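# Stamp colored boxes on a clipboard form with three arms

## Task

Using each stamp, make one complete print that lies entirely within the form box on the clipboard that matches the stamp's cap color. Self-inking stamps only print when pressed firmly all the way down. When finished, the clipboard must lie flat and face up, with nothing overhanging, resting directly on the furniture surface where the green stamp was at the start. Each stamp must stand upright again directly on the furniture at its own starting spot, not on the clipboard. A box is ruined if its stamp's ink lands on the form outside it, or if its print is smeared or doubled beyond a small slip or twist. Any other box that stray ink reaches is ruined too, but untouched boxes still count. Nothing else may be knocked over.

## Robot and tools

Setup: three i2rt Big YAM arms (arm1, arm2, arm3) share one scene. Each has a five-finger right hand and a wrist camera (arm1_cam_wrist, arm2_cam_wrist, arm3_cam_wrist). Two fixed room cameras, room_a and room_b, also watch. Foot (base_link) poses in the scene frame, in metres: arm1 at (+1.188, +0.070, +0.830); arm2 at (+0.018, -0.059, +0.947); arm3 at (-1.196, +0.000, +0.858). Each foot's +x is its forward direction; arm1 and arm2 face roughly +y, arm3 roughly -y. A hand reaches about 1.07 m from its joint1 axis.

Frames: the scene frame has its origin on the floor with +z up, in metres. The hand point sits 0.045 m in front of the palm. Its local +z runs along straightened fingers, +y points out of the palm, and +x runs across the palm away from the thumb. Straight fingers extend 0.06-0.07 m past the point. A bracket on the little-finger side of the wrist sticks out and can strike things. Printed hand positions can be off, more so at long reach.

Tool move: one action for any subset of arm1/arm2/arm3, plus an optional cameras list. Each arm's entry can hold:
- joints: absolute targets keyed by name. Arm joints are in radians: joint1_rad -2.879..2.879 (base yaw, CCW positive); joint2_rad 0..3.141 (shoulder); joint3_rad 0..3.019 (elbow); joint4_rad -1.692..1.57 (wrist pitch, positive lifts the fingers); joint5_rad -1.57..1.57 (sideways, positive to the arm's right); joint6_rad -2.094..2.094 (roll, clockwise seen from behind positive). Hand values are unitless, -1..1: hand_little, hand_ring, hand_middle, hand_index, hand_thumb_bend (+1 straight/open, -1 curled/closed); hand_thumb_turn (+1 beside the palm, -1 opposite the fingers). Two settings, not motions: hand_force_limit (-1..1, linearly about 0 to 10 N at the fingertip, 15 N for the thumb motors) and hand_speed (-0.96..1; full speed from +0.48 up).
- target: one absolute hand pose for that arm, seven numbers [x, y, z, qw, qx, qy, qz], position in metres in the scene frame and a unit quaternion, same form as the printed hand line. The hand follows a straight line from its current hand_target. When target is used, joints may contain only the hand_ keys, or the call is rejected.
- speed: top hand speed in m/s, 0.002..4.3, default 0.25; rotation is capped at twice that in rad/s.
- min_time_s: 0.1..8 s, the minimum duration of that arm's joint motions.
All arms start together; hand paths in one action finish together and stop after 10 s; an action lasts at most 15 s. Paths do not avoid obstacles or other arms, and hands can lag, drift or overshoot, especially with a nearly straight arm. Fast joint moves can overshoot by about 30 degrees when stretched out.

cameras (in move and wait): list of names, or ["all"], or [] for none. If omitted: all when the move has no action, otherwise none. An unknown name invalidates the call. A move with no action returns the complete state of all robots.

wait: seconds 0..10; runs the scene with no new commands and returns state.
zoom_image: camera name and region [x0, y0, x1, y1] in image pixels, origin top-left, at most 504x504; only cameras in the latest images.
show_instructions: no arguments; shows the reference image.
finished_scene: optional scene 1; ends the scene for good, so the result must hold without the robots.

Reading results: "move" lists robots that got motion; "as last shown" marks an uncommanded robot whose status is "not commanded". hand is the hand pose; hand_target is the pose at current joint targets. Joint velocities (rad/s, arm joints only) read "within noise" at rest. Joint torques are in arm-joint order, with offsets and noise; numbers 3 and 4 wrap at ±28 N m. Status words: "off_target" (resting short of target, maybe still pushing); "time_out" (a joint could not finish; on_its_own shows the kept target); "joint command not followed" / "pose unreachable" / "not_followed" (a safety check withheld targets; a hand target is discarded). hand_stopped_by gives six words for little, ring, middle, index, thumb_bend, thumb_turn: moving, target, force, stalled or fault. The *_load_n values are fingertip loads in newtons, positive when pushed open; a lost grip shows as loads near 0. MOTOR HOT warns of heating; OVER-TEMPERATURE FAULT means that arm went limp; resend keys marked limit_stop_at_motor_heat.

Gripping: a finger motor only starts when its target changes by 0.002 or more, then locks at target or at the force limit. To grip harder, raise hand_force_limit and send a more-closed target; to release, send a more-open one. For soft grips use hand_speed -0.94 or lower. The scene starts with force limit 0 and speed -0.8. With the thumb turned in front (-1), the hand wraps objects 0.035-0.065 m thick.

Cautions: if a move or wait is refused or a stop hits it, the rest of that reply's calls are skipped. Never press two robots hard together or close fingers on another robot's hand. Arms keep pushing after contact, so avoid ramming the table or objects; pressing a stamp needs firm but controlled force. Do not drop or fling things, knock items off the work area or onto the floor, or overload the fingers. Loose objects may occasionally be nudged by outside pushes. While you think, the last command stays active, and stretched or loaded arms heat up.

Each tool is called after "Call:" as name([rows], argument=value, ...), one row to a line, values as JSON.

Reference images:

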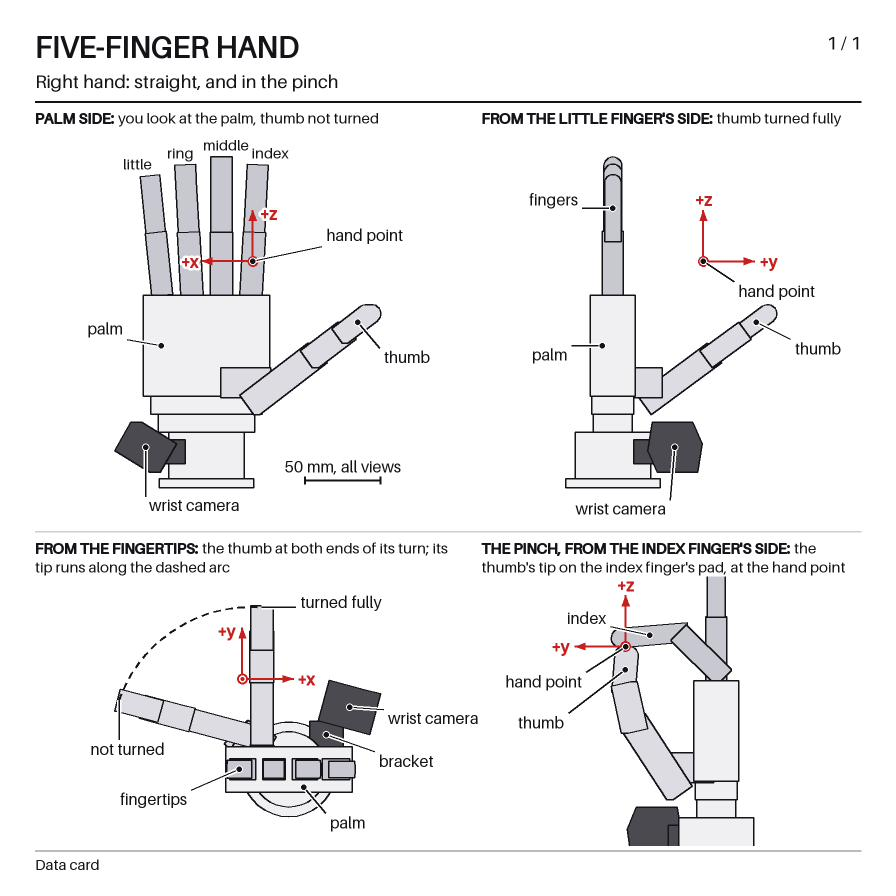

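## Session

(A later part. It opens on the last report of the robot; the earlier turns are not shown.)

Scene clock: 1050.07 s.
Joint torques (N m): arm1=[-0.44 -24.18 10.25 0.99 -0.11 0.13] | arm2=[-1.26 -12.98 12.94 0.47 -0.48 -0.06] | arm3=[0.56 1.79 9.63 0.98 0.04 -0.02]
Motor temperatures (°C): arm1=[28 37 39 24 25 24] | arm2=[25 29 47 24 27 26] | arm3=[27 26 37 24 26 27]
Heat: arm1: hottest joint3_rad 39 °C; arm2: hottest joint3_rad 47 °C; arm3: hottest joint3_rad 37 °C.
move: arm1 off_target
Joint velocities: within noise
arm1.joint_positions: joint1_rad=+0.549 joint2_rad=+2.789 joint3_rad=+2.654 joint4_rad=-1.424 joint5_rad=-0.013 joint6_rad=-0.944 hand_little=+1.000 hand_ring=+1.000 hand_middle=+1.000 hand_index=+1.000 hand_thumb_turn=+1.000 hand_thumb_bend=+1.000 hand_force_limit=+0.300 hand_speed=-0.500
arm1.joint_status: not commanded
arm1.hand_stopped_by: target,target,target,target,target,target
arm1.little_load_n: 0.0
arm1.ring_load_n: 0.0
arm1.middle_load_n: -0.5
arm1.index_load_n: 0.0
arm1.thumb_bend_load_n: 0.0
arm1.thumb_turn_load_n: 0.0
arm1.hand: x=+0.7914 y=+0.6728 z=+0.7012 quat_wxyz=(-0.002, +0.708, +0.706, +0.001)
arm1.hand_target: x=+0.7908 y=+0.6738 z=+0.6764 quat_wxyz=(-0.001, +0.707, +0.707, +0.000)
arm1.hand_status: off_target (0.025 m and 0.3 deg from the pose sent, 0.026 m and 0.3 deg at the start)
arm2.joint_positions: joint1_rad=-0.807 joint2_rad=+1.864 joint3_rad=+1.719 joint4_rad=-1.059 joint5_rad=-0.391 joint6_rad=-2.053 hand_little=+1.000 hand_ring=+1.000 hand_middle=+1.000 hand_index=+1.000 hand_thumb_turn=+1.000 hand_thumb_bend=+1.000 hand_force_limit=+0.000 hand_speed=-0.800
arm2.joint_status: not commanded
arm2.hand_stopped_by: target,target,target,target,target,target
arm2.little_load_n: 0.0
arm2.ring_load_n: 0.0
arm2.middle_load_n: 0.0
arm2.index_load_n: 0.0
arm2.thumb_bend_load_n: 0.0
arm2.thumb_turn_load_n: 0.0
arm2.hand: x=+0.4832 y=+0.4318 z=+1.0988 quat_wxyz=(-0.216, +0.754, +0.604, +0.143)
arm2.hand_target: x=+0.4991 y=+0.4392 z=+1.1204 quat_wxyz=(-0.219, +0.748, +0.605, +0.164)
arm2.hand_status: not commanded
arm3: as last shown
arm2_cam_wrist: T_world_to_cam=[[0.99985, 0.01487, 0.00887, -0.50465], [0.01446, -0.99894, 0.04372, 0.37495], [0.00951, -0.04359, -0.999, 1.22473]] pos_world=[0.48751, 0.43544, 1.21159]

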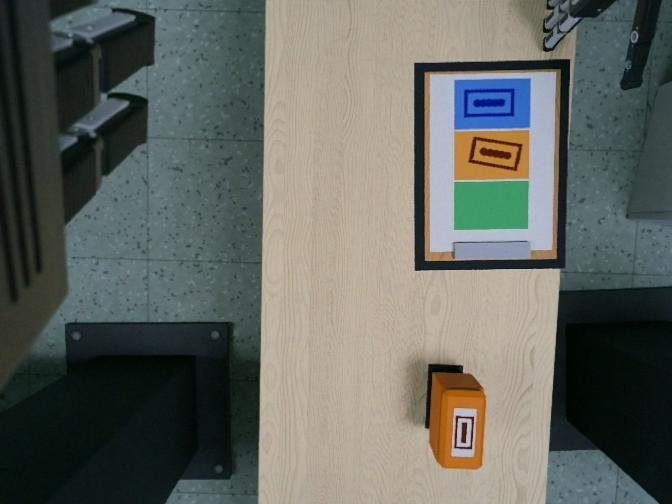

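Call:
move(arm1={"target":[0.80,0.66,0.75,0.0,0.7071,0.7071,0.0],"speed":0.12})

Call:
move(arm1={"target":[0.85,0.512,0.75,0.0,0.7071,0.7071,0.0],"speed":0.15})

Call:
move(arm1={"target":[0.835,0.512,0.689,0.0,0.7071,0.7071,0.0],"speed":0.06}, cameras=["arm2_cam_wrist"])

Scene clock: 1053.40 s.
Joint torques (N m): arm1=[-0.56 -29.68 7.01 0.31 -0.13 0.14] | arm2=[-1.67 -12.45 13.19 0.42 -0.48 -0.06] | arm3=[0.56 1.79 9.63 0.98 0.04 -0.02]
Motor temperatures (°C): arm1=[28 37 39 24 25 24] | arm2=[25 29 47 24 27 26] | arm3=[27 26 37 24 26 27]
Heat: arm1: hottest joint3_rad 39 °C; arm2: hottest joint3_rad 47 °C; arm3: hottest joint3_rad 37 °C.
move: arm1 done
Joint velocities: within noise
arm1.joint_positions: joint1_rad=+0.549 joint2_rad=+2.658 joint3_rad=+2.496 joint4_rad=-1.411 joint5_rad=-0.013 joint6_rad=-0.944 hand_little=+1.000 hand_ring=+1.000 hand_middle=+1.000 hand_index=+1.000 hand_thumb_turn=+1.000 hand_thumb_bend=+1.000 hand_force_limit=+0.300 hand_speed=-0.500
arm1.joint_status: not commanded
arm1.hand_stopped_by: target,target,target,target,target,target
arm1.little_load_n: 0.0
arm1.ring_load_n: 0.0
arm1.middle_load_n: 0.0
arm1.index_load_n: 0.0
arm1.thumb_bend_load_n: 0.0
arm1.thumb_turn_load_n: 0.0
arm1.hand: x=+0.8008 y=+0.6587 z=+0.7409 quat_wxyz=(+0.005, +0.708, +0.706, +0.000)
arm1.hand_target: x=+0.8000 y=+0.6600 z=+0.7500 quat_wxyz=(+0.000, +0.707, +0.707, +0.000)
arm1.hand_status: done (0.009 m and 0.6 deg from the pose sent, 0.051 m and 0.3 deg at the start)
arm2: as last shown
arm3.joint_positions: joint1_rad=-0.880 joint2_rad=+0.621 joint3_rad=+1.361 joint4_rad=-1.625 joint5_rad=+0.146 joint6_rad=-1.401 hand_little=+1.000 hand_ring=+1.000 hand_middle=+1.000 hand_index=+1.000 hand_thumb_turn=+1.000 hand_thumb_bend=+1.000 hand_force_limit=+0.000 hand_speed=-0.800
arm3.joint_status: not commanded
arm3.hand_stopped_by: target,target,target,target,target,target
arm3.little_load_n: 0.0
arm3.ring_load_n: 0.0
arm3.middle_load_n: 0.0
arm3.index_load_n: 0.5
arm3.thumb_bend_load_n: 0.0
arm3.thumb_turn_load_n: 0.0
arm3.hand: x=-1.3774 y=-0.0426 z=+1.2961 quat_wxyz=(+0.334, +0.215, -0.915, +0.077)
arm3.hand_target: x=-1.3774 y=-0.0426 z=+1.3031 quat_wxyz=(+0.342, +0.214, -0.912, +0.081)
arm3.hand_status: not commanded
pictures: none

Scene clock: 1055.23 s.
Joint torques (N m): arm1=[0.56 -24.7 5.61 0.68 -0.04 0.23] | arm2=[-1.73 -12.45 13.08 0.38 -0.5 -0.09] | arm3=[0.56 1.79 9.63 0.98 0.04 -0.02]
Motor temperatures (°C): arm1=[28 37 39 24 25 24] | arm2=[25 29 47 24 27 26] | arm3=[27 26 37 24 26 27]
Heat: arm1: hottest joint3_rad 39 °C; arm2: hottest joint3_rad 47 °C; arm3: hottest joint3_rad 37 °C.
move: arm1 off_target
Joint velocities: within noise
arm1.joint_positions: joint1_rad=+0.612 joint2_rad=+2.210 joint3_rad=+1.618 joint4_rad=-1.000 joint5_rad=-0.014 joint6_rad=-0.884 hand_little=+1.000 hand_ring=+1.000 hand_middle=+1.000 hand_index=+1.000 hand_thumb_turn=+1.000 hand_thumb_bend=+1.000 hand_force_limit=+0.300 hand_speed=-0.500
arm1.joint_status: not commanded
arm1.hand_stopped_by: target,target,target,target,target,target
arm1.little_load_n: 0.0
arm1.ring_load_n: 0.0
arm1.middle_load_n: 0.0
arm1.index_load_n: 0.0
arm1.thumb_bend_load_n: 0.0
arm1.thumb_turn_load_n: 0.0
arm1.hand: x=+0.8588 y=+0.5123 z=+0.7388 quat_wxyz=(+0.015, +0.707, +0.707, -0.001)
arm1.hand_target: x=+0.8501 y=+0.5118 z=+0.7498 quat_wxyz=(+0.000, +0.707, +0.707, +0.000)
arm1.hand_status: off_target (0.014 m and 1.7 deg from the pose sent, 0.155 m and 0.6 deg at the start)
arm2, arm3: as last shown
arm3.index_load_n: 0.0
pictures: none

Scene clock: 1056.87 s.
Joint torques (N m): arm1=[0.79 -20.66 7.5 0.85 -0.03 0.24] | arm2=[-1.85 -12.45 13.12 0.28 -0.47 -0.08] | arm3=[0.56 1.79 9.63 0.98 0.04 -0.02]
Motor temperatures (°C): arm1=[28 37 39 24 25 24] | arm2=[25 29 47 24 27 26] | arm3=[27 26 38 24 26 27]
Heat: arm1: hottest joint3_rad 39 °C; arm2: hottest joint3_rad 47 °C; arm3: hottest joint3_rad 38 °C.
move: arm1 off_target
Joint velocities: within noise
arm1.joint_positions: joint1_rad=+0.630 joint2_rad=+2.278 joint3_rad=+1.618 joint4_rad=-0.911 joint5_rad=-0.014 joint6_rad=-0.864 hand_little=+1.000 hand_ring=+1.000 hand_middle=+1.000 hand_index=+1.000 hand_thumb_turn=+1.000 hand_thumb_bend=+1.000 hand_force_limit=+0.300 hand_speed=-0.500
arm1.joint_status: not commanded
arm1.hand_stopped_by: target,target,target,target,target,target
arm1.little_load_n: 0.5
arm1.ring_load_n: 0.0
arm1.middle_load_n: 0.0
arm1.index_load_n: 0.0
arm1.thumb_bend_load_n: 0.0
arm1.thumb_turn_load_n: 0.0
arm1.hand: x=+0.8461 y=+0.5110 z=+0.6966 quat_wxyz=(+0.005, +0.708, +0.706, +0.000)
arm1.hand_target: x=+0.8351 y=+0.5117 z=+0.6892 quat_wxyz=(+0.000, +0.707, +0.707, +0.000)
arm1.hand_status: off_target (0.014 m and 0.5 deg from the pose sent, 0.055 m and 1.7 deg at the start)
arm2, arm3: as last shown
arm2_cam_wrist: T_world_to_cam=[[0.99985, 0.01487, 0.00887, -0.50465], [0.01446, -0.99894, 0.04372, 0.37495], [0.00951, -0.04359, -0.999, 1.22473]] pos_world=[0.48751, 0.43544, 1.21159]

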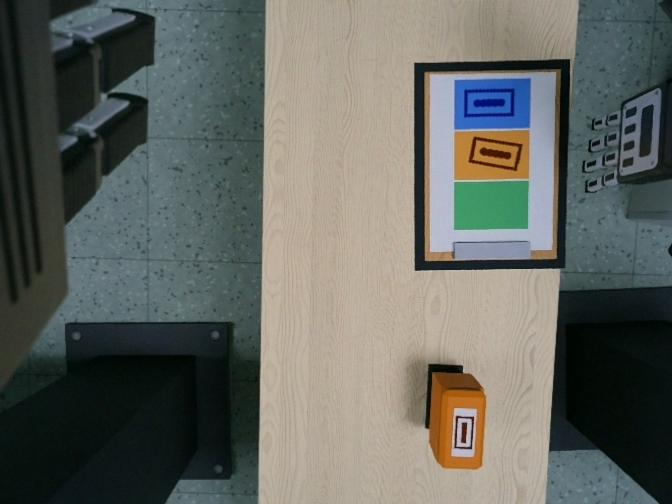

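Call:
move(arm1={"target":[0.832,0.514,0.6875,0.0,0.7071,0.7071,0.0],"speed":0.03})

Call:
move(arm1={"target":[0.805,0.514,0.6885,0.0,0.7071,0.7071,0.0],"speed":0.03}, cameras=["arm2_cam_wrist"])

Call:
zoom_image(camera="arm2_cam_wrist", region=[400, 50, 632, 300])

Scene clock: 1058.40 s.
Joint torques (N m): arm1=[1.08 -20.07 8.65 0.64 -0.07 0.27] | arm2=[-1.79 -12.98 13.08 0.21 -0.46 -0.06] | arm3=[0.56 1.79 9.63 0.98 0.04 -0.02]
Motor temperatures (°C): arm1=[28 37 39 24 25 24] | arm2=[25 29 47 24 27 26] | arm3=[27 26 38 24 26 27]
Heat: arm1: hottest joint3_rad 39 °C; arm2: hottest joint3_rad 47 °C; arm3: hottest joint3_rad 38 °C.
move: arm1 off_target
Joint velocities: within noise
arm1.joint_positions: joint1_rad=+0.630 joint2_rad=+2.282 joint3_rad=+1.618 joint4_rad=-0.911 joint5_rad=-0.014 joint6_rad=-0.863 hand_little=+1.000 hand_ring=+1.000 hand_middle=+1.000 hand_index=+1.000 hand_thumb_turn=+1.000 hand_thumb_bend=+1.000 hand_force_limit=+0.300 hand_speed=-0.500
arm1.joint_status: not commanded
arm1.hand_stopped_by: target,target,target,target,target,target
arm1.little_load_n: 0.0
arm1.ring_load_n: 0.0
arm1.middle_load_n: 0.0
arm1.index_load_n: 0.0
arm1.thumb_bend_load_n: 0.0
arm1.thumb_turn_load_n: 0.0
arm1.hand: x=+0.8466 y=+0.5097 z=+0.6942 quat_wxyz=(+0.007, +0.708, +0.706, -0.001)
arm1.hand_target: x=+0.8323 y=+0.5135 z=+0.6876 quat_wxyz=(+0.000, +0.707, +0.707, +0.000)
arm1.hand_status: off_target (0.017 m and 0.8 deg from the pose sent, 0.017 m and 0.5 deg at the start)
arm2, arm3: as last shown
arm3.little_load_n: -0.5
arm3.ring_load_n: -0.5
pictures: none

Scene clock: 1059.83 s.
Joint torques (N m): arm1=[1.2 -20.25 9.32 0.44 -0.09 0.24] | arm2=[-2.08 -12.45 13.11 0.31 -0.48 -0.07] | arm3=[0.5 1.73 9.63 0.98 0.04 -0.02]
Motor temperatures (°C): arm1=[28 37 39 24 25 24] | arm2=[25 29 48 24 27 26] | arm3=[27 26 38 24 26 27]
Heat: arm1: hottest joint3_rad 39 °C; arm2: hottest joint3_rad 48 °C; arm3: hottest joint3_rad 38 °C.
move: arm1 off_target
Joint velocities: within noise
arm1.joint_positions: joint1_rad=+0.659 joint2_rad=+2.315 joint3_rad=+1.691 joint4_rad=-0.946 joint5_rad=-0.013 joint6_rad=-0.832 hand_little=+1.000 hand_ring=+1.000 hand_middle=+1.000 hand_index=+1.000 hand_thumb_turn=+1.000 hand_thumb_bend=+1.000 hand_force_limit=+0.300 hand_speed=-0.500
arm1.joint_status: not commanded
arm1.hand_stopped_by: target,target,target,target,target,target
arm1.little_load_n: 0.0
arm1.ring_load_n: 0.0
arm1.middle_load_n: -1.5
arm1.index_load_n: 0.0
arm1.thumb_bend_load_n: 0.0
arm1.thumb_turn_load_n: 0.0
arm1.hand: x=+0.8210 y=+0.5120 z=+0.6961 quat_wxyz=(+0.004, +0.709, +0.705, +0.000)
arm1.hand_target: x=+0.8054 y=+0.5134 z=+0.6886 quat_wxyz=(+0.000, +0.707, +0.707, +0.000)
arm1.hand_status: off_target (0.018 m and 0.6 deg from the pose sent, 0.042 m and 0.8 deg at the start)
arm2, arm3: as last shown
arm3.ring_load_n: 0.0
arm2_cam_wrist: T_world_to_cam=[[0.99985, 0.01487, 0.00887, -0.50465], [0.01446, -0.99894, 0.04372, 0.37495], [0.00951, -0.04359, -0.999, 1.22473]] pos_world=[0.48751, 0.43544, 1.21159]

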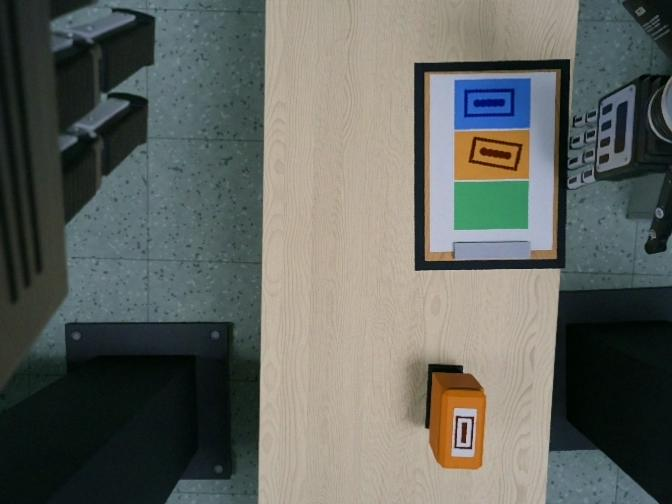

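Scaled by 2.016 from the camera's image (finer frame: 960x720).

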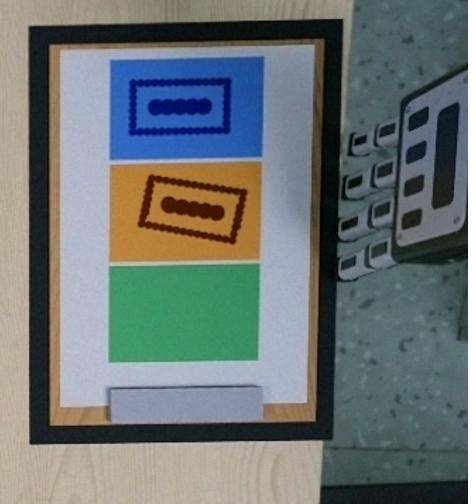

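Call:
move(arm1={"target":[0.800,0.514,0.692,0.0,0.7071,0.7071,0.0],"speed":0.03}, cameras=["arm2_cam_wrist"])

Call:
zoom_image(camera="arm2_cam_wrist", region=[500, 70, 632, 220])

Scene clock: 1062.67 s.
Joint torques (N m): arm1=[1.03 -20.42 9.02 0.02 -0.08 0.24] | arm2=[-1.38 -12.57 13.14 0.32 -0.48 -0.06] | arm3=[0.5 1.79 9.63 0.98 0.04 -0.02]
Motor temperatures (°C): arm1=[28 38 39 24 25 24] | arm2=[25 29 48 24 27 26] | arm3=[27 26 38 24 26 27]
Heat: arm1: hottest joint3_rad 39 °C; arm2: hottest joint3_rad 48 °C; arm3: hottest joint3_rad 38 °C.
move: arm1 off_target
Joint velocities: within noise
arm1.joint_positions: joint1_rad=+0.668 joint2_rad=+2.319 joint3_rad=+1.712 joint4_rad=-0.951 joint5_rad=-0.013 joint6_rad=-0.826 hand_little=+1.000 hand_ring=+1.000 hand_middle=+1.000 hand_index=+1.000 hand_thumb_turn=+1.000 hand_thumb_bend=+1.000 hand_force_limit=+0.300 hand_speed=-0.500
arm1.joint_status: not commanded
arm1.hand_stopped_by: target,target,target,target,target,target
arm1.little_load_n: 0.0
arm1.ring_load_n: 0.0
arm1.middle_load_n: 0.0
arm1.index_load_n: 0.0
arm1.thumb_bend_load_n: 0.0
arm1.thumb_turn_load_n: 0.0
arm1.hand: x=+0.8111 y=+0.5138 z=+0.6994 quat_wxyz=(-0.002, +0.707, +0.707, +0.001)
arm1.hand_target: x=+0.8002 y=+0.5137 z=+0.6921 quat_wxyz=(+0.000, +0.707, +0.707, +0.000)
arm1.hand_status: off_target (0.013 m and 0.2 deg from the pose sent, 0.021 m and 0.5 deg at the start)
arm2, arm3: as last shown
arm3.little_load_n: 0.0
arm2_cam_wrist: T_world_to_cam=[[0.99985, 0.01487, 0.00887, -0.50465], [0.01446, -0.99894, 0.04372, 0.37495], [0.00951, -0.04359, -0.999, 1.22473]] pos_world=[0.48751, 0.43544, 1.21159]

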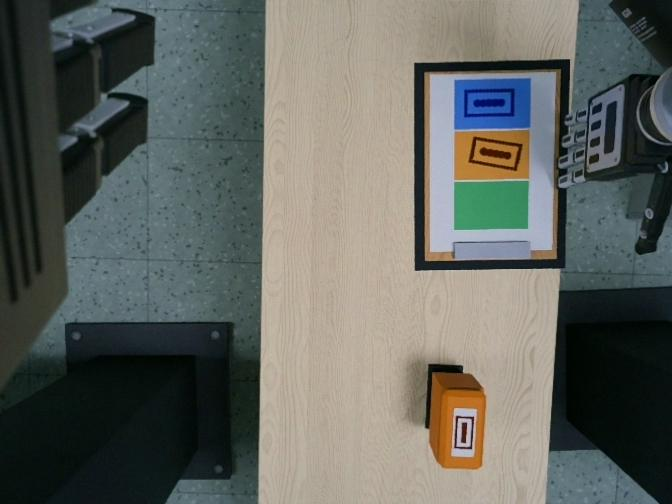

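Scaled by 3.360 from the camera's image (finer frame: 960x720).

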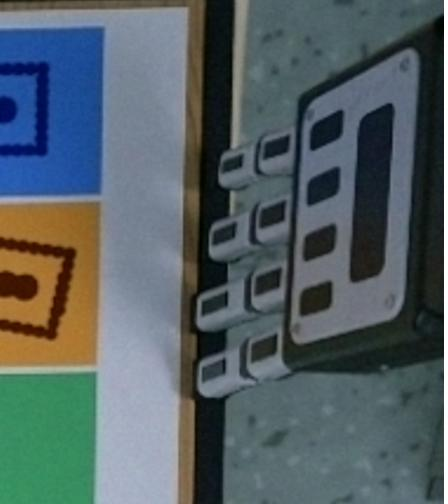

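Call:
move(arm1={"target":[0.83,0.512,0.75,0.0,0.7071,0.7071,0.0],"speed":0.12})

Call:
move(arm1={"target":[0.815,0.345,0.74,0.0,0.7071,0.7071,0.0],"speed":0.2})

Call:
move(arm1={"target":[0.810,0.342,0.700,0.0,0.7071,0.7071,0.0],"speed":0.08}, cameras=["arm2_cam_wrist"])

Call:
zoom_image(camera="arm2_cam_wrist", region=[480, 180, 672, 350])

Scene clock: 1071.10 s.
Joint torques (N m): arm1=[-1.26 -23.18 5.9 0.02 -0.1 0.07] | arm2=[-1.2 -12.86 13.12 0.35 -0.48 -0.08] | arm3=[0.56 1.79 9.63 0.99 0.04 -0.02]
Motor temperatures (°C): arm1=[28 38 39 24 25 24] | arm2=[25 29 48 24 27 26] | arm3=[27 26 38 24 26 27]
Heat: arm1: hottest joint3_rad 39 °C; arm2: hottest joint3_rad 48 °C; arm3: hottest joint3_rad 38 °C.
move: arm1 done
Joint velocities: within noise
arm1.joint_positions: joint1_rad=+0.659 joint2_rad=+2.226 joint3_rad=+1.673 joint4_rad=-1.005 joint5_rad=-0.013 joint6_rad=-0.837 hand_little=+1.000 hand_ring=+1.000 hand_middle=+1.000 hand_index=+1.000 hand_thumb_turn=+1.000 hand_thumb_bend=+1.000 hand_force_limit=+0.300 hand_speed=-0.500
arm1.joint_status: not commanded
arm1.hand_stopped_by: target,target,target,target,target,target
arm1.little_load_n: 0.0
arm1.ring_load_n: 0.0
arm1.middle_load_n: 0.0
arm1.index_load_n: 0.0
arm1.thumb_bend_load_n: 0.0
arm1.thumb_turn_load_n: 0.0
arm1.hand: x=+0.8230 y=+0.5091 z=+0.7440 quat_wxyz=(-0.001, +0.707, +0.707, +0.001)
arm1.hand_target: x=+0.8298 y=+0.5119 z=+0.7498 quat_wxyz=(+0.000, +0.707, +0.707, +0.000)
arm1.hand_status: done (0.010 m and 0.2 deg from the pose sent, 0.054 m and 0.2 deg at the start)
arm2, arm3: as last shown
arm2.thumb_turn_load_n: -0.5
arm3.middle_load_n: 0.5
pictures: none

Scene clock: 1072.87 s.
Joint torques (N m): arm1=[0.62 -20.66 4.79 0.72 0.06 0.25] | arm2=[-1.49 -12.81 13.05 0.36 -0.49 -0.08] | arm3=[0.56 1.79 9.65 0.98 0.04 -0.02]
Motor temperatures (°C): arm1=[28 38 38 24 25 24] | arm2=[25 29 48 24 27 26] | arm3=[27 26 38 24 26 27]
Heat: arm1: hottest joint2_rad 38 °C; arm2: hottest joint3_rad 48 °C; arm3: hottest joint3_rad 38 °C.
move: arm1 done
Joint velocities: within noise
arm1.joint_positions: joint1_rad=+0.873 joint2_rad=+2.040 joint3_rad=+1.281 joint4_rad=-0.827 joint5_rad=-0.014 joint6_rad=-0.628 hand_little=+1.000 hand_ring=+1.000 hand_middle=+1.000 hand_index=+1.000 hand_thumb_turn=+1.000 hand_thumb_bend=+1.000 hand_force_limit=+0.300 hand_speed=-0.500
arm1.joint_status: not commanded
arm1.hand_stopped_by: target,target,target,target,target,target
arm1.little_load_n: 0.0
arm1.ring_load_n: 0.0
arm1.middle_load_n: 0.0
arm1.index_load_n: 0.0
arm1.thumb_bend_load_n: 0.0
arm1.thumb_turn_load_n: 0.0
arm1.hand: x=+0.8207 y=+0.3447 z=+0.7316 quat_wxyz=(+0.014, +0.705, +0.709, +0.001)
arm1.hand_target: x=+0.8151 y=+0.3449 z=+0.7398 quat_wxyz=(+0.000, +0.707, +0.707, +0.000)
arm1.hand_status: done (0.010 m and 1.6 deg from the pose sent, 0.164 m and 0.2 deg at the start)
arm2.joint_positions: joint1_rad=-0.807 joint2_rad=+1.864 joint3_rad=+1.719 joint4_rad=-1.059 joint5_rad=-0.391 joint6_rad=-2.053 hand_little=+1.000 hand_ring=+1.000 hand_middle=+1.000 hand_index=+1.000 hand_thumb_turn=+1.000 hand_thumb_bend=+1.000 hand_force_limit=+0.000 hand_speed=-0.800
arm2.joint_status: not commanded
arm2.hand_stopped_by: target,target,target,target,target,target
arm2.little_load_n: 0.0
arm2.ring_load_n: 0.0
arm2.middle_load_n: 0.0
arm2.index_load_n: 0.0
arm2.thumb_bend_load_n: 0.0
arm2.thumb_turn_load_n: 0.0
arm2.hand: x=+0.4832 y=+0.4318 z=+1.0988 quat_wxyz=(-0.216, +0.754, +0.604, +0.143)
arm2.hand_target: x=+0.4991 y=+0.4392 z=+1.1204 quat_wxyz=(-0.219, +0.748, +0.605, +0.164)
arm2.hand_status: not commanded
arm3: as last shown
arm3.middle_load_n: 0.0
pictures: none

Scene clock: 1074.07 s.
Joint torques (N m): arm1=[1.03 -17.08 4.71 0.87 0.05 0.28] | arm2=[-1.9 -12.1 13.12 0.4 -0.49 -0.07] | arm3=[0.5 1.79 9.63 0.98 0.04 -0.02]
Motor temperatures (°C): arm1=[28 38 38 24 25 24] | arm2=[25 29 48 24 27 26] | arm3=[27 26 38 24 26 27]
Heat: arm1: hottest joint2_rad 38 °C; arm2: hottest joint3_rad 48 °C; arm3: hottest joint3_rad 38 °C.
move: arm1 off_target
Joint velocities: within noise
arm1.joint_positions: joint1_rad=+0.877 joint2_rad=+2.075 joint3_rad=+1.279 joint4_rad=-0.750 joint5_rad=-0.014 joint6_rad=-0.617 hand_little=+1.000 hand_ring=+1.000 hand_middle=+1.000 hand_index=+1.000 hand_thumb_turn=+1.000 hand_thumb_bend=+1.000 hand_force_limit=+0.300 hand_speed=-0.500
arm1.joint_status: not commanded
arm1.hand_stopped_by: target,target,target,target,target,target
arm1.little_load_n: 0.0
arm1.ring_load_n: 0.0
arm1.middle_load_n: 0.0
arm1.index_load_n: 0.0
arm1.thumb_bend_load_n: 0.0
arm1.thumb_turn_load_n: 0.0
arm1.hand: x=+0.8101 y=+0.3498 z=+0.7107 quat_wxyz=(-0.007, +0.708, +0.706, -0.002)
arm1.hand_target: x=+0.8103 y=+0.3419 z=+0.7002 quat_wxyz=(+0.000, +0.707, +0.707, +0.000)
arm1.hand_status: off_target (0.013 m and 0.8 deg from the pose sent, 0.033 m and 1.6 deg at the start)
arm2: as last shown
arm3.joint_positions: joint1_rad=-0.880 joint2_rad=+0.621 joint3_rad=+1.361 joint4_rad=-1.625 joint5_rad=+0.146 joint6_rad=-1.401 hand_little=+1.000 hand_ring=+1.000 hand_middle=+1.000 hand_index=+1.000 hand_thumb_turn=+1.000 hand_thumb_bend=+1.000 hand_force_limit=+0.000 hand_speed=-0.800
arm3.joint_status: not commanded
arm3.hand_stopped_by: target,target,target,target,target,target
arm3.little_load_n: 0.0
arm3.ring_load_n: 0.0
arm3.middle_load_n: 0.0
arm3.index_load_n: 0.0
arm3.thumb_bend_load_n: 0.0
arm3.thumb_turn_load_n: 0.0
arm3.hand: x=-1.3774 y=-0.0426 z=+1.2961 quat_wxyz=(+0.334, +0.215, -0.915, +0.077)
arm3.hand_target: x=-1.3774 y=-0.0426 z=+1.3031 quat_wxyz=(+0.342, +0.214, -0.912, +0.081)
arm3.hand_status: not commanded
arm2_cam_wrist: T_world_to_cam=[[0.99985, 0.01487, 0.00887, -0.50465], [0.01446, -0.99894, 0.04372, 0.37495], [0.00951, -0.04359, -0.999, 1.22473]] pos_world=[0.48751, 0.43544, 1.21159]

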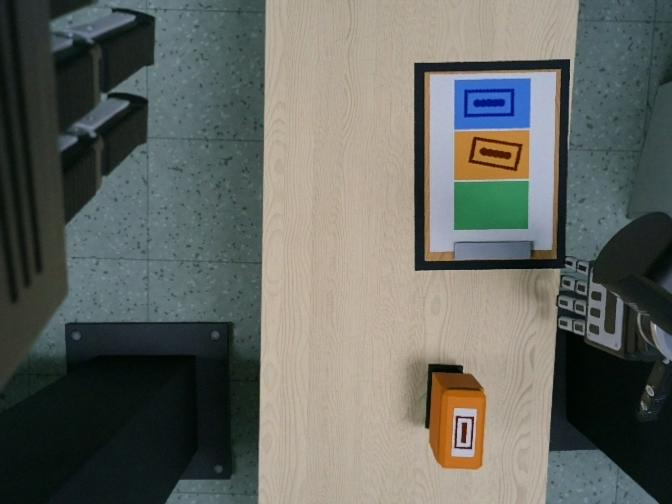

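Scaled by 2.625 from the camera's image (finer frame: 960x720).

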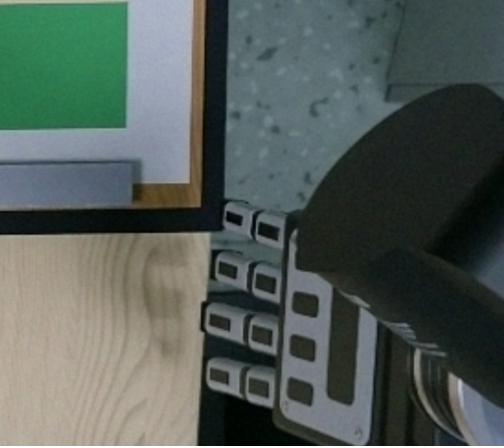

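Call:
move(arm1={"target":[0.812,0.360,0.685,0.0,0.7071,0.7071,0.0],"speed":0.05})

Call:
move(arm1={"target":[0.780,0.360,0.685,0.0,0.7071,0.7071,0.0],"speed":0.05}, cameras=["arm2_cam_wrist"])

Call:
zoom_image(camera="arm2_cam_wrist", region=[480, 180, 672, 350])

Scene clock: 1076.17 s.
Joint torques (N m): arm1=[-1.26 -16.5 6.87 0.77 0.03 0.1] | arm2=[-2.14 -12.16 13.05 0.43 -0.49 -0.06] | arm3=[0.56 1.79 9.63 0.99 0.04 -0.02]
Motor temperatures (°C): arm1=[28 38 38 24 25 24] | arm2=[25 29 48 24 27 26] | arm3=[27 26 38 24 26 27]
Heat: arm1: hottest joint2_rad 38 °C; arm2: hottest joint3_rad 48 °C; arm3: hottest joint3_rad 38 °C.
move: arm1 off_target
Joint velocities: within noise
arm1.joint_positions: joint1_rad=+0.875 joint2_rad=+2.116 joint3_rad=+1.280 joint4_rad=-0.735 joint5_rad=-0.014 joint6_rad=-0.623 hand_little=+1.000 hand_ring=+1.000 hand_middle=+1.000 hand_index=+1.000 hand_thumb_turn=+1.000 hand_thumb_bend=+1.000 hand_force_limit=+0.300 hand_speed=-0.500
arm1.joint_status: not commanded
arm1.hand_stopped_by: target,target,target,target,target,target
arm1.little_load_n: 0.0
arm1.ring_load_n: 0.0
arm1.middle_load_n: 0.0
arm1.index_load_n: 0.0
arm1.thumb_bend_load_n: 0.0
arm1.thumb_turn_load_n: 0.0
arm1.hand: x=+0.8161 y=+0.3475 z=+0.6913 quat_wxyz=(+0.006, +0.706, +0.708, +0.000)
arm1.hand_target: x=+0.8122 y=+0.3598 z=+0.6852 quat_wxyz=(+0.000, +0.707, +0.707, +0.000)
arm1.hand_status: off_target (0.015 m and 0.7 deg from the pose sent, 0.028 m and 0.8 deg at the start)
arm2, arm3: as last shown
pictures: none

Scene clock: 1077.43 s.
Joint torques (N m): arm1=[0.97 -17.2 7.95 0.38 -0.01 0.26] | arm2=[-1.9 -12.63 13.18 0.32 -0.45 -0.06] | arm3=[0.56 1.79 9.63 0.98 0.04 -0.02]
Motor temperatures (°C): arm1=[28 38 38 24 25 24] | arm2=[25 29 48 24 27 26] | arm3=[27 26 38 24 26 27]
Heat: arm1: hottest joint2_rad 38 °C; arm2: hottest joint3_rad 48 °C; arm3: hottest joint3_rad 38 °C.
move: arm1 off_target
Joint velocities: within noise
arm1.joint_positions: joint1_rad=+0.880 joint2_rad=+2.155 joint3_rad=+1.364 joint4_rad=-0.769 joint5_rad=-0.013 joint6_rad=-0.612 hand_little=+1.000 hand_ring=+1.000 hand_middle=+1.000 hand_index=+1.000 hand_thumb_turn=+1.000 hand_thumb_bend=+1.000 hand_force_limit=+0.300 hand_speed=-0.500
arm1.joint_status: not commanded
arm1.hand_stopped_by: target,target,target,target,target,target
arm1.little_load_n: 0.0
arm1.ring_load_n: 0.0
arm1.middle_load_n: -1.5
arm1.index_load_n: 0.0
arm1.thumb_bend_load_n: -0.5
arm1.thumb_turn_load_n: 0.0
arm1.hand: x=+0.7932 y=+0.3603 z=+0.6919 quat_wxyz=(+0.001, +0.708, +0.706, +0.000)
arm1.hand_target: x=+0.7804 y=+0.3597 z=+0.6851 quat_wxyz=(+0.000, +0.707, +0.707, +0.000)
arm1.hand_status: off_target (0.015 m and 0.2 deg from the pose sent, 0.039 m and 0.7 deg at the start)
arm2, arm3: as last shown
arm2.middle_load_n: 0.5
arm2_cam_wrist: T_world_to_cam=[[0.99985, 0.01487, 0.00887, -0.50465], [0.01446, -0.99894, 0.04372, 0.37495], [0.00951, -0.04359, -0.999, 1.22473]] pos_world=[0.48751, 0.43544, 1.21159]

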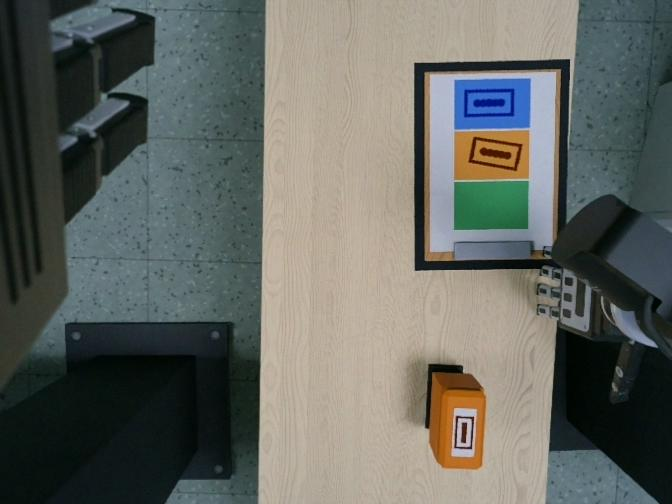

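Scaled by 2.625 from the camera's image (finer frame: 960x720).

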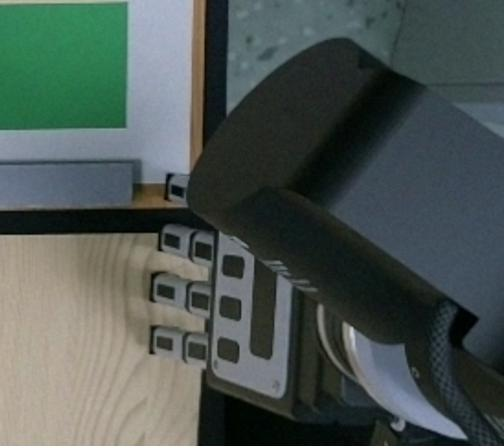

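Call:
move(arm1={"target":[0.745,0.360,0.688,0.0,0.7071,0.7071,0.0],"speed":0.05}, cameras=["arm2_cam_wrist"])

Call:
zoom_image(camera="arm2_cam_wrist", region=[400, 50, 632, 350])

Scene clock: 1079.37 s.
Joint torques (N m): arm1=[2.02 -18.26 9.1 0.88 -0.39 0.16] | arm2=[-1.26 -12.92 13.22 0.38 -0.45 -0.06] | arm3=[0.56 1.79 9.65 0.99 0.04 -0.02]
Motor temperatures (°C): arm1=[28 38 38 24 25 24] | arm2=[25 29 48 24 27 26] | arm3=[27 26 38 24 26 27]
Heat: arm1: hottest joint2_rad 38 °C; arm2: hottest joint3_rad 48 °C; arm3: hottest joint3_rad 38 °C.
move: arm1 off_target
Joint velocities: within noise
arm1.joint_positions: joint1_rad=+0.903 joint2_rad=+2.201 joint3_rad=+1.462 joint4_rad=-0.844 joint5_rad=-0.004 joint6_rad=-0.570 hand_little=+1.000 hand_ring=+1.000 hand_middle=+1.000 hand_index=+1.000 hand_thumb_turn=+1.000 hand_thumb_bend=+1.000 hand_force_limit=+0.300 hand_speed=-0.500
arm1.joint_status: not commanded
arm1.hand_stopped_by: target,target,target,target,target,target
arm1.little_load_n: -3.5
arm1.ring_load_n: 0.0
arm1.middle_load_n: 0.0
arm1.index_load_n: 0.0
arm1.thumb_bend_load_n: 0.0
arm1.thumb_turn_load_n: 0.0
arm1.hand: x=+0.7695 y=+0.3613 z=+0.6950 quat_wxyz=(+0.011, +0.715, +0.699, +0.006)
arm1.hand_target: x=+0.7457 y=+0.3593 z=+0.6887 quat_wxyz=(+0.000, +0.707, +0.707, +0.000)
arm1.hand_status: off_target (0.026 m and 2.0 deg from the pose sent, 0.048 m and 0.2 deg at the start)
arm2, arm3: as last shown
arm2.middle_load_n: 0.0
arm2_cam_wrist: T_world_to_cam=[[0.99985, 0.01487, 0.00887, -0.50465], [0.01446, -0.99894, 0.04372, 0.37495], [0.00951, -0.04359, -0.999, 1.22473]] pos_world=[0.48751, 0.43544, 1.21159]

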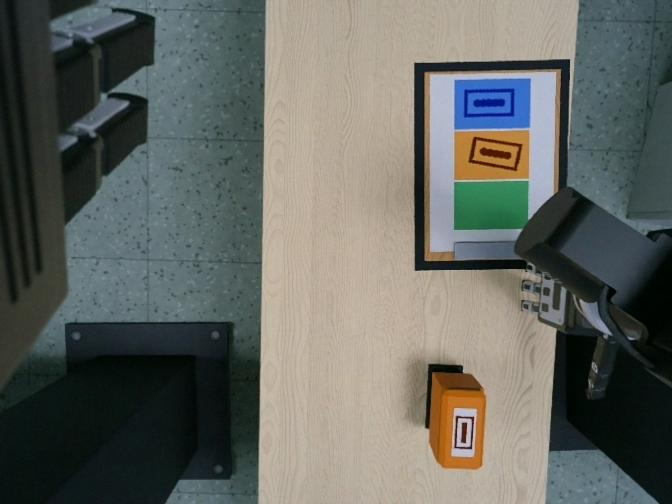

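Scaled by 1.680 from the camera's image (finer frame: 960x720).

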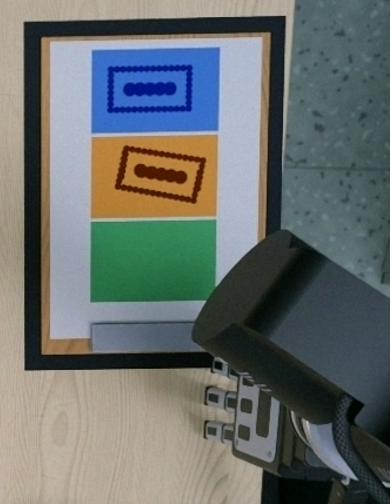

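Call:
move(arm1={"target":[0.720,0.360,0.688,0.0,0.7071,0.7071,0.0],"speed":0.05}, cameras=["arm2_cam_wrist"])

Call:
zoom_image(camera="arm2_cam_wrist", region=[400, 50, 632, 350])

Scene clock: 1081.03 s.
Joint torques (N m): arm1=[3.02 -18.2 10.5 1.66 -0.84 0.05] | arm2=[-1.61 -12.92 13.12 0.31 -0.45 -0.07] | arm3=[0.56 1.79 9.65 0.99 0.04 -0.02]
Motor temperatures (°C): arm1=[28 38 38 24 25 24] | arm2=[25 29 48 24 27 26] | arm3=[27 26 38 24 26 27]
Heat: arm1: hottest joint2_rad 38 °C; arm2: hottest joint3_rad 48 °C; arm3: hottest joint3_rad 38 °C.
move: arm1 off_target
Joint velocities: within noise
arm1.joint_positions: joint1_rad=+0.912 joint2_rad=+2.233 joint3_rad=+1.525 joint4_rad=-0.913 joint5_rad=+0.007 joint6_rad=-0.536 hand_little=+0.999 hand_ring=+1.000 hand_middle=+1.000 hand_index=+1.000 hand_thumb_turn=+1.000 hand_thumb_bend=+1.000 hand_force_limit=+0.300 hand_speed=-0.500
arm1.joint_status: not commanded
arm1.hand_stopped_by: target,target,target,target,target,target
arm1.little_load_n: -8.0
arm1.ring_load_n: 0.0
arm1.middle_load_n: 0.0
arm1.index_load_n: 0.0
arm1.thumb_bend_load_n: 0.0
arm1.thumb_turn_load_n: -0.5
arm1.hand: x=+0.7615 y=+0.3603 z=+0.6977 quat_wxyz=(+0.029, +0.723, +0.690, +0.016)
arm1.hand_target: x=+0.7218 y=+0.3583 z=+0.6901 quat_wxyz=(+0.000, +0.707, +0.707, +0.000)
arm1.hand_status: off_target (0.043 m and 4.6 deg from the pose sent, 0.050 m and 2.0 deg at the start)
arm2, arm3: as last shown
arm2_cam_wrist: T_world_to_cam=[[0.99985, 0.01487, 0.00887, -0.50465], [0.01446, -0.99894, 0.04372, 0.37495], [0.00951, -0.04359, -0.999, 1.22473]] pos_world=[0.48751, 0.43544, 1.21159]

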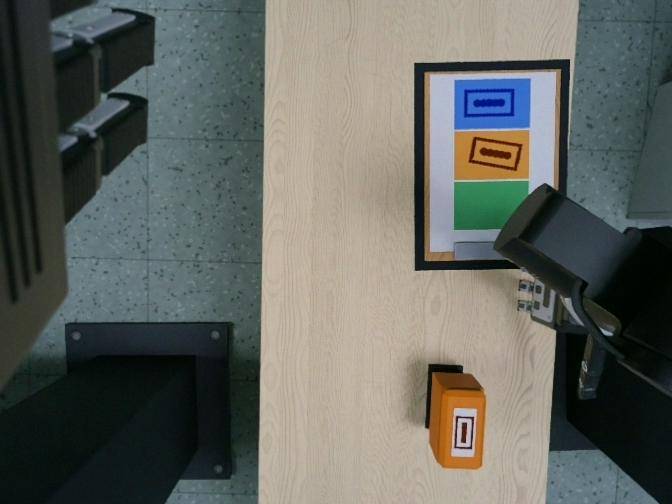

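Scaled by 1.680 from the camera's image (finer frame: 960x720).

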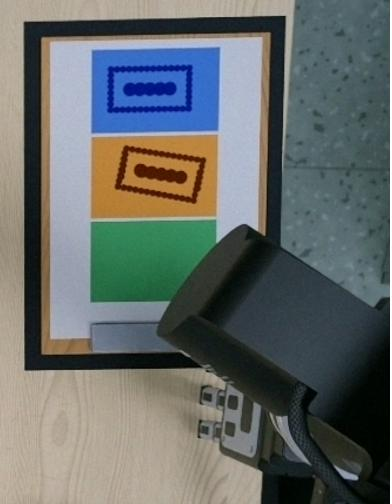

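Call:
move(arm1={"target":[0.765,0.360,0.695,0.0,0.7071,0.7071,0.0],"speed":0.05}, cameras=["all"])

Call:
zoom_image(camera="room_b", region=[300, 200, 460, 320])

Call:
zoom_image(camera="room_a", region=[110, 200, 280, 330])

Scene clock: 1084.83 s.
Joint torques (N m): arm1=[0.03 -21.6 4.85 1.22 -0.76 0.03] | arm2=[-1.49 -12.69 13.16 0.31 -0.48 -0.04] | arm3=[0.56 1.79 9.63 0.99 0.04 -0.02]
Motor temperatures (°C): arm1=[28 38 39 24 25 24] | arm2=[25 29 48 24 27 26] | arm3=[27 26 38 24 26 27]
Heat: arm1: hottest joint3_rad 39 °C; arm2: hottest joint3_rad 48 °C; arm3: hottest joint3_rad 38 °C.
move: arm1 off_target
Joint velocities: within noise
arm1.joint_positions: joint1_rad=+0.908 joint2_rad=+2.199 joint3_rad=+1.454 joint4_rad=-0.838 joint5_rad=+0.006 joint6_rad=-0.568 hand_little=+1.000 hand_ring=+1.000 hand_middle=+1.000 hand_index=+1.000 hand_thumb_turn=+1.000 hand_thumb_bend=+1.000 hand_force_limit=+0.300 hand_speed=-0.500
arm1.joint_status: not commanded
arm1.hand_stopped_by: target,target,target,target,target,target
arm1.little_load_n: -2.5
arm1.ring_load_n: 0.0
arm1.middle_load_n: 0.0
arm1.index_load_n: 0.0
arm1.thumb_bend_load_n: 0.0
arm1.thumb_turn_load_n: 0.0
arm1.hand: x=+0.7706 y=+0.3596 z=+0.6940 quat_wxyz=(+0.010, +0.714, +0.700, +0.011)
arm1.hand_target: x=+0.7650 y=+0.3600 z=+0.6951 quat_wxyz=(+0.000, +0.707, +0.707, +0.000)
arm1.hand_status: off_target (0.006 m and 2.1 deg from the pose sent, 0.005 m and 4.6 deg at the start)
arm2, arm3: as last shown
pictures: arm1_cam_wrist, arm2_cam_wrist, arm3_cam_wrist, room_a, room_b
arm1_cam_wrist: T_world_to_cam=[[0.98042, 0.18993, 0.05202, -0.86235], [0.1344, -0.83844, 0.52817, -0.17281], [0.14393, -0.51084, -0.84754, 0.77382]] pos_world=[0.75731, 0.41419, 0.79197]
arm2_cam_wrist: T_world_to_cam=[[0.99985, 0.01487, 0.00887, -0.50465], [0.01446, -0.99894, 0.04372, 0.37495], [0.00951, -0.04359, -0.999, 1.22473]] pos_world=[0.48751, 0.43544, 1.21159]

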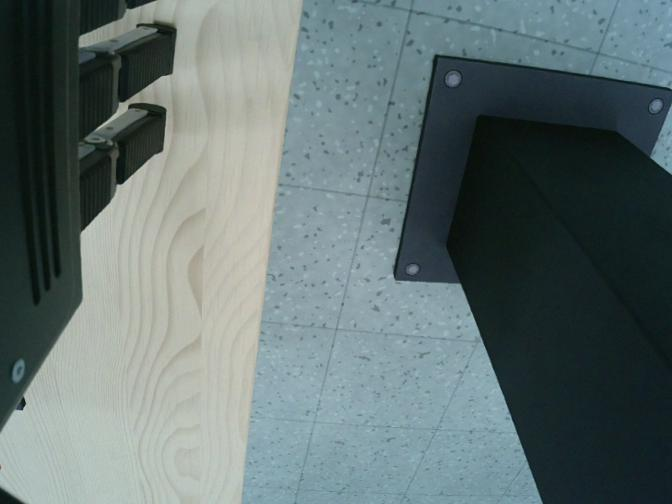

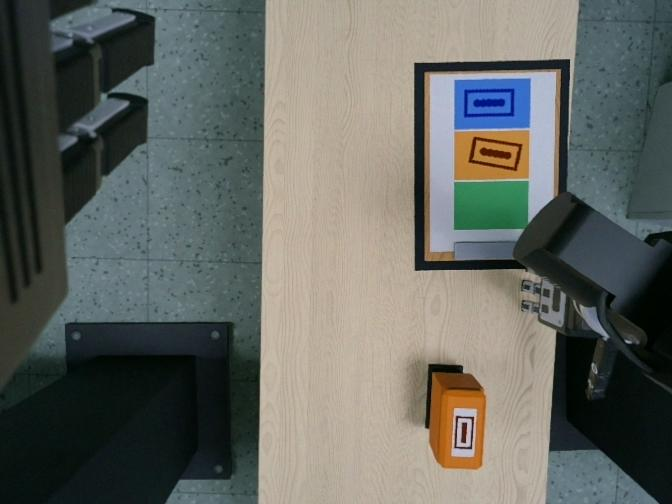

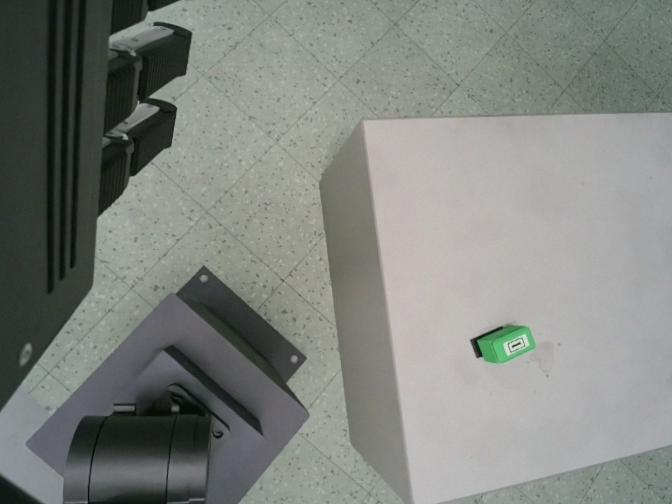

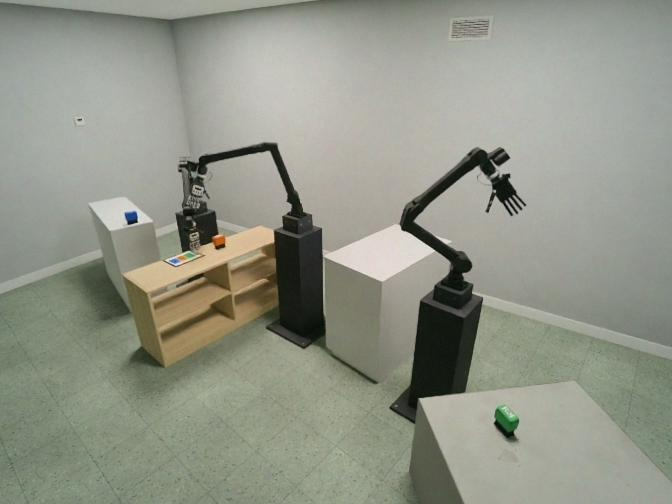

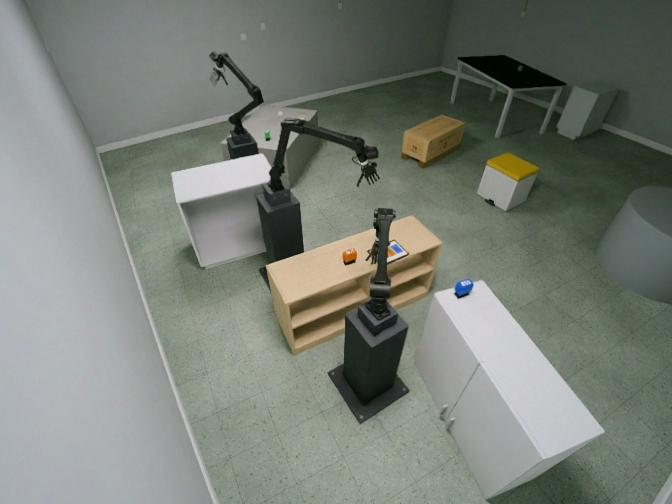

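Scaled by 3.150 from the camera's image (finer frame: 960x720).

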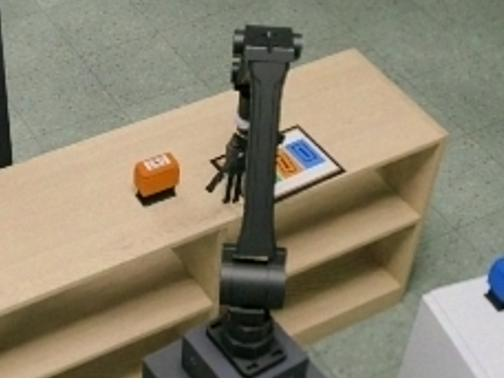

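Scaled by 2.965 from the camera's image (finer frame: 960x720).

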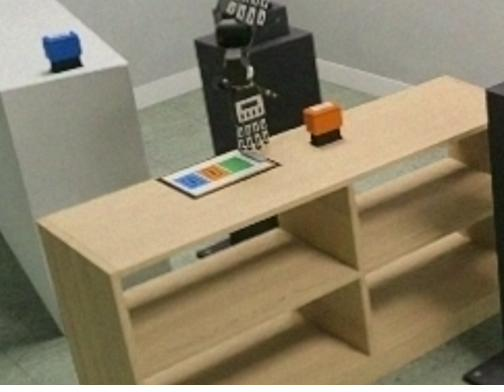

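Call:
move(arm1={"target":[0.80,0.34,0.78,0.0,0.7071,0.7071,0.0],"speed":0.15})

Call:
move(arm1={"target":[0.72,0.30,0.80,0.0,1.0,0.0,0.0],"speed":0.25,"joints":{"hand_thumb_turn":-1.0,"hand_speed":-0.5}}, cameras=["arm2_cam_wrist","arm1_cam_wrist"])

Scene clock: 1093.60 s.
Joint torques (N m): arm1=[-0.67 -19.55 5.48 0.13 -0.13 0.07] | arm2=[-1.9 -12.63 13.04 0.4 -0.48 -0.08] | arm3=[0.56 1.79 9.63 0.99 0.04 -0.02]
Motor temperatures (°C): arm1=[28 37 38 24 25 24] | arm2=[25 29 48 24 27 26] | arm3=[27 26 38 24 26 27]
Heat: arm1: hottest joint3_rad 38 °C; arm2: hottest joint3_rad 48 °C; arm3: hottest joint3_rad 38 °C.
move: arm1 done
Joint velocities: within noise
arm1.joint_positions: joint1_rad=+0.908 joint2_rad=+1.979 joint3_rad=+1.332 joint4_rad=-0.909 joint5_rad=-0.009 joint6_rad=-0.583 hand_little=+1.000 hand_ring=+1.000 hand_middle=+1.000 hand_index=+1.000 hand_thumb_turn=+1.000 hand_thumb_bend=+1.000 hand_force_limit=+0.300 hand_speed=-0.500
arm1.joint_status: not commanded
arm1.hand_stopped_by: target,target,target,target,target,target
arm1.little_load_n: 0.0
arm1.ring_load_n: 0.0
arm1.middle_load_n: 0.0
arm1.index_load_n: 0.0
arm1.thumb_bend_load_n: 0.0
arm1.thumb_turn_load_n: 0.0
arm1.hand: x=+0.7959 y=+0.3392 z=+0.7754 quat_wxyz=(-0.002, +0.709, +0.705, +0.001)
arm1.hand_target: x=+0.8000 y=+0.3400 z=+0.7799 quat_wxyz=(+0.000, +0.707, +0.707, +0.000)
arm1.hand_status: done (0.006 m and 0.4 deg from the pose sent, 0.093 m and 2.1 deg at the start)
arm2, arm3: as last shown
pictures: none

Scene clock: 1097.77 s.
Joint torques (N m): arm1=[0.97 -19.84 5.41 0.36 0 0.26] | arm2=[-1.85 -13.04 13.14 0.31 -0.46 -0.08] | arm3=[0.5 1.79 9.63 0.99 0.04 -0.02]
Motor temperatures (°C): arm1=[28 37 38 24 25 24] | arm2=[25 29 49 24 27 26] | arm3=[27 26 38 24 26 27]
Heat: arm1: hottest joint3_rad 38 °C; arm2: hottest joint3_rad 49 °C; arm3: hottest joint3_rad 38 °C.
move: arm1 off_target
Joint velocities: within noise
arm1.joint_positions: joint1_rad=+0.893 joint2_rad=+1.928 joint3_rad=+1.294 joint4_rad=-0.941 joint5_rad=-0.014 joint6_rad=+0.970 hand_little=+1.000 hand_ring=+1.000 hand_middle=+1.000 hand_index=+1.000 hand_thumb_turn=-1.000 hand_thumb_bend=+1.000 hand_force_limit=+0.300 hand_speed=-0.500
arm1.joint_status: all done
arm1.hand_stopped_by: target,target,target,target,target,target
arm1.little_load_n: 0.0
arm1.ring_load_n: 0.0
arm1.middle_load_n: 0.0
arm1.index_load_n: 0.0
arm1.thumb_bend_load_n: 0.0
arm1.thumb_turn_load_n: 0.0
arm1.hand: x=+0.7243 y=+0.3053 z=+0.7908 quat_wxyz=(+0.006, +1.000, -0.001, +0.006)
arm1.hand_target: x=+0.7200 y=+0.3001 z=+0.8000 quat_wxyz=(+0.000, +1.000, +0.000, +0.000)
arm1.hand_status: off_target (0.011 m and 1.0 deg from the pose sent, 0.089 m and 89.7 deg at the start)
arm2.joint_positions: joint1_rad=-0.807 joint2_rad=+1.864 joint3_rad=+1.719 joint4_rad=-1.059 joint5_rad=-0.391 joint6_rad=-2.053 hand_little=+1.000 hand_ring=+1.000 hand_middle=+1.000 hand_index=+1.000 hand_thumb_turn=+1.000 hand_thumb_bend=+1.000 hand_force_limit=+0.000 hand_speed=-0.800
arm2.joint_status: not commanded
arm2.hand_stopped_by: target,target,target,target,target,target
arm2.little_load_n: 0.0
arm2.ring_load_n: 0.0
arm2.middle_load_n: 0.0
arm2.index_load_n: 0.0
arm2.thumb_bend_load_n: 0.0
arm2.thumb_turn_load_n: 0.0
arm2.hand: x=+0.4832 y=+0.4318 z=+1.0988 quat_wxyz=(-0.216, +0.754, +0.604, +0.143)
arm2.hand_target: x=+0.4991 y=+0.4392 z=+1.1204 quat_wxyz=(-0.219, +0.748, +0.605, +0.164)
arm2.hand_status: not commanded
arm3: as last shown
pictures: arm1_cam_wrist, arm2_cam_wrist
arm1_cam_wrist: T_world_to_cam=[[0.20692, -0.9777, 0.0358, 0.11788], [-0.84168, -0.15924, 0.51597, 0.24595], [-0.49876, -0.1369, -0.85586, 1.19255]] pos_world=[0.77742, 0.31767, 0.88953]
arm2_cam_wrist: T_world_to_cam=[[0.99985, 0.01487, 0.00887, -0.50465], [0.01446, -0.99894, 0.04372, 0.37495], [0.00951, -0.04359, -0.999, 1.22473]] pos_world=[0.48751, 0.43544, 1.21159]

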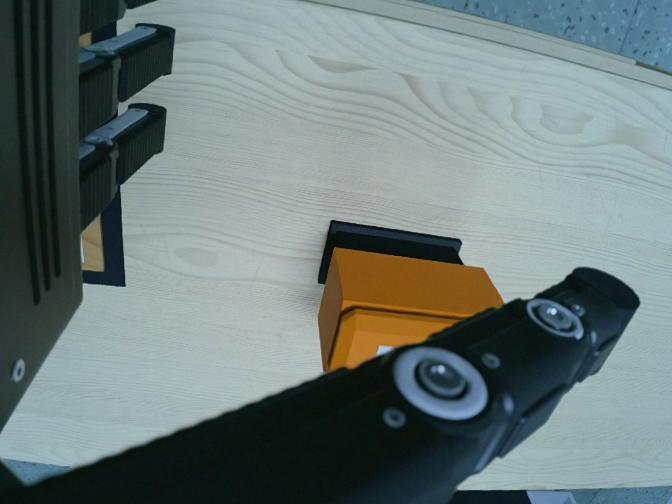

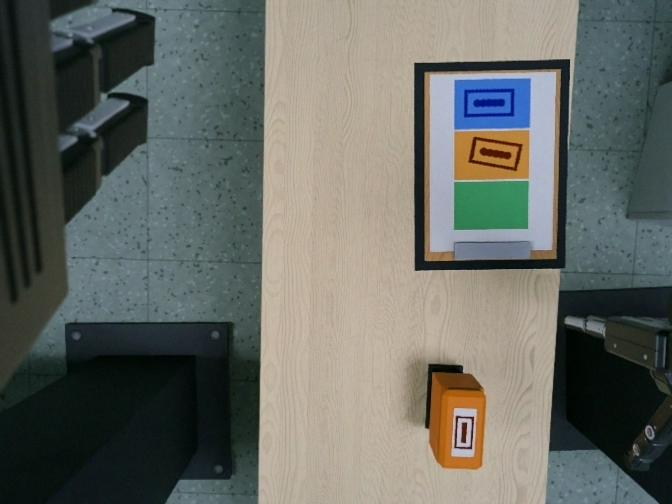

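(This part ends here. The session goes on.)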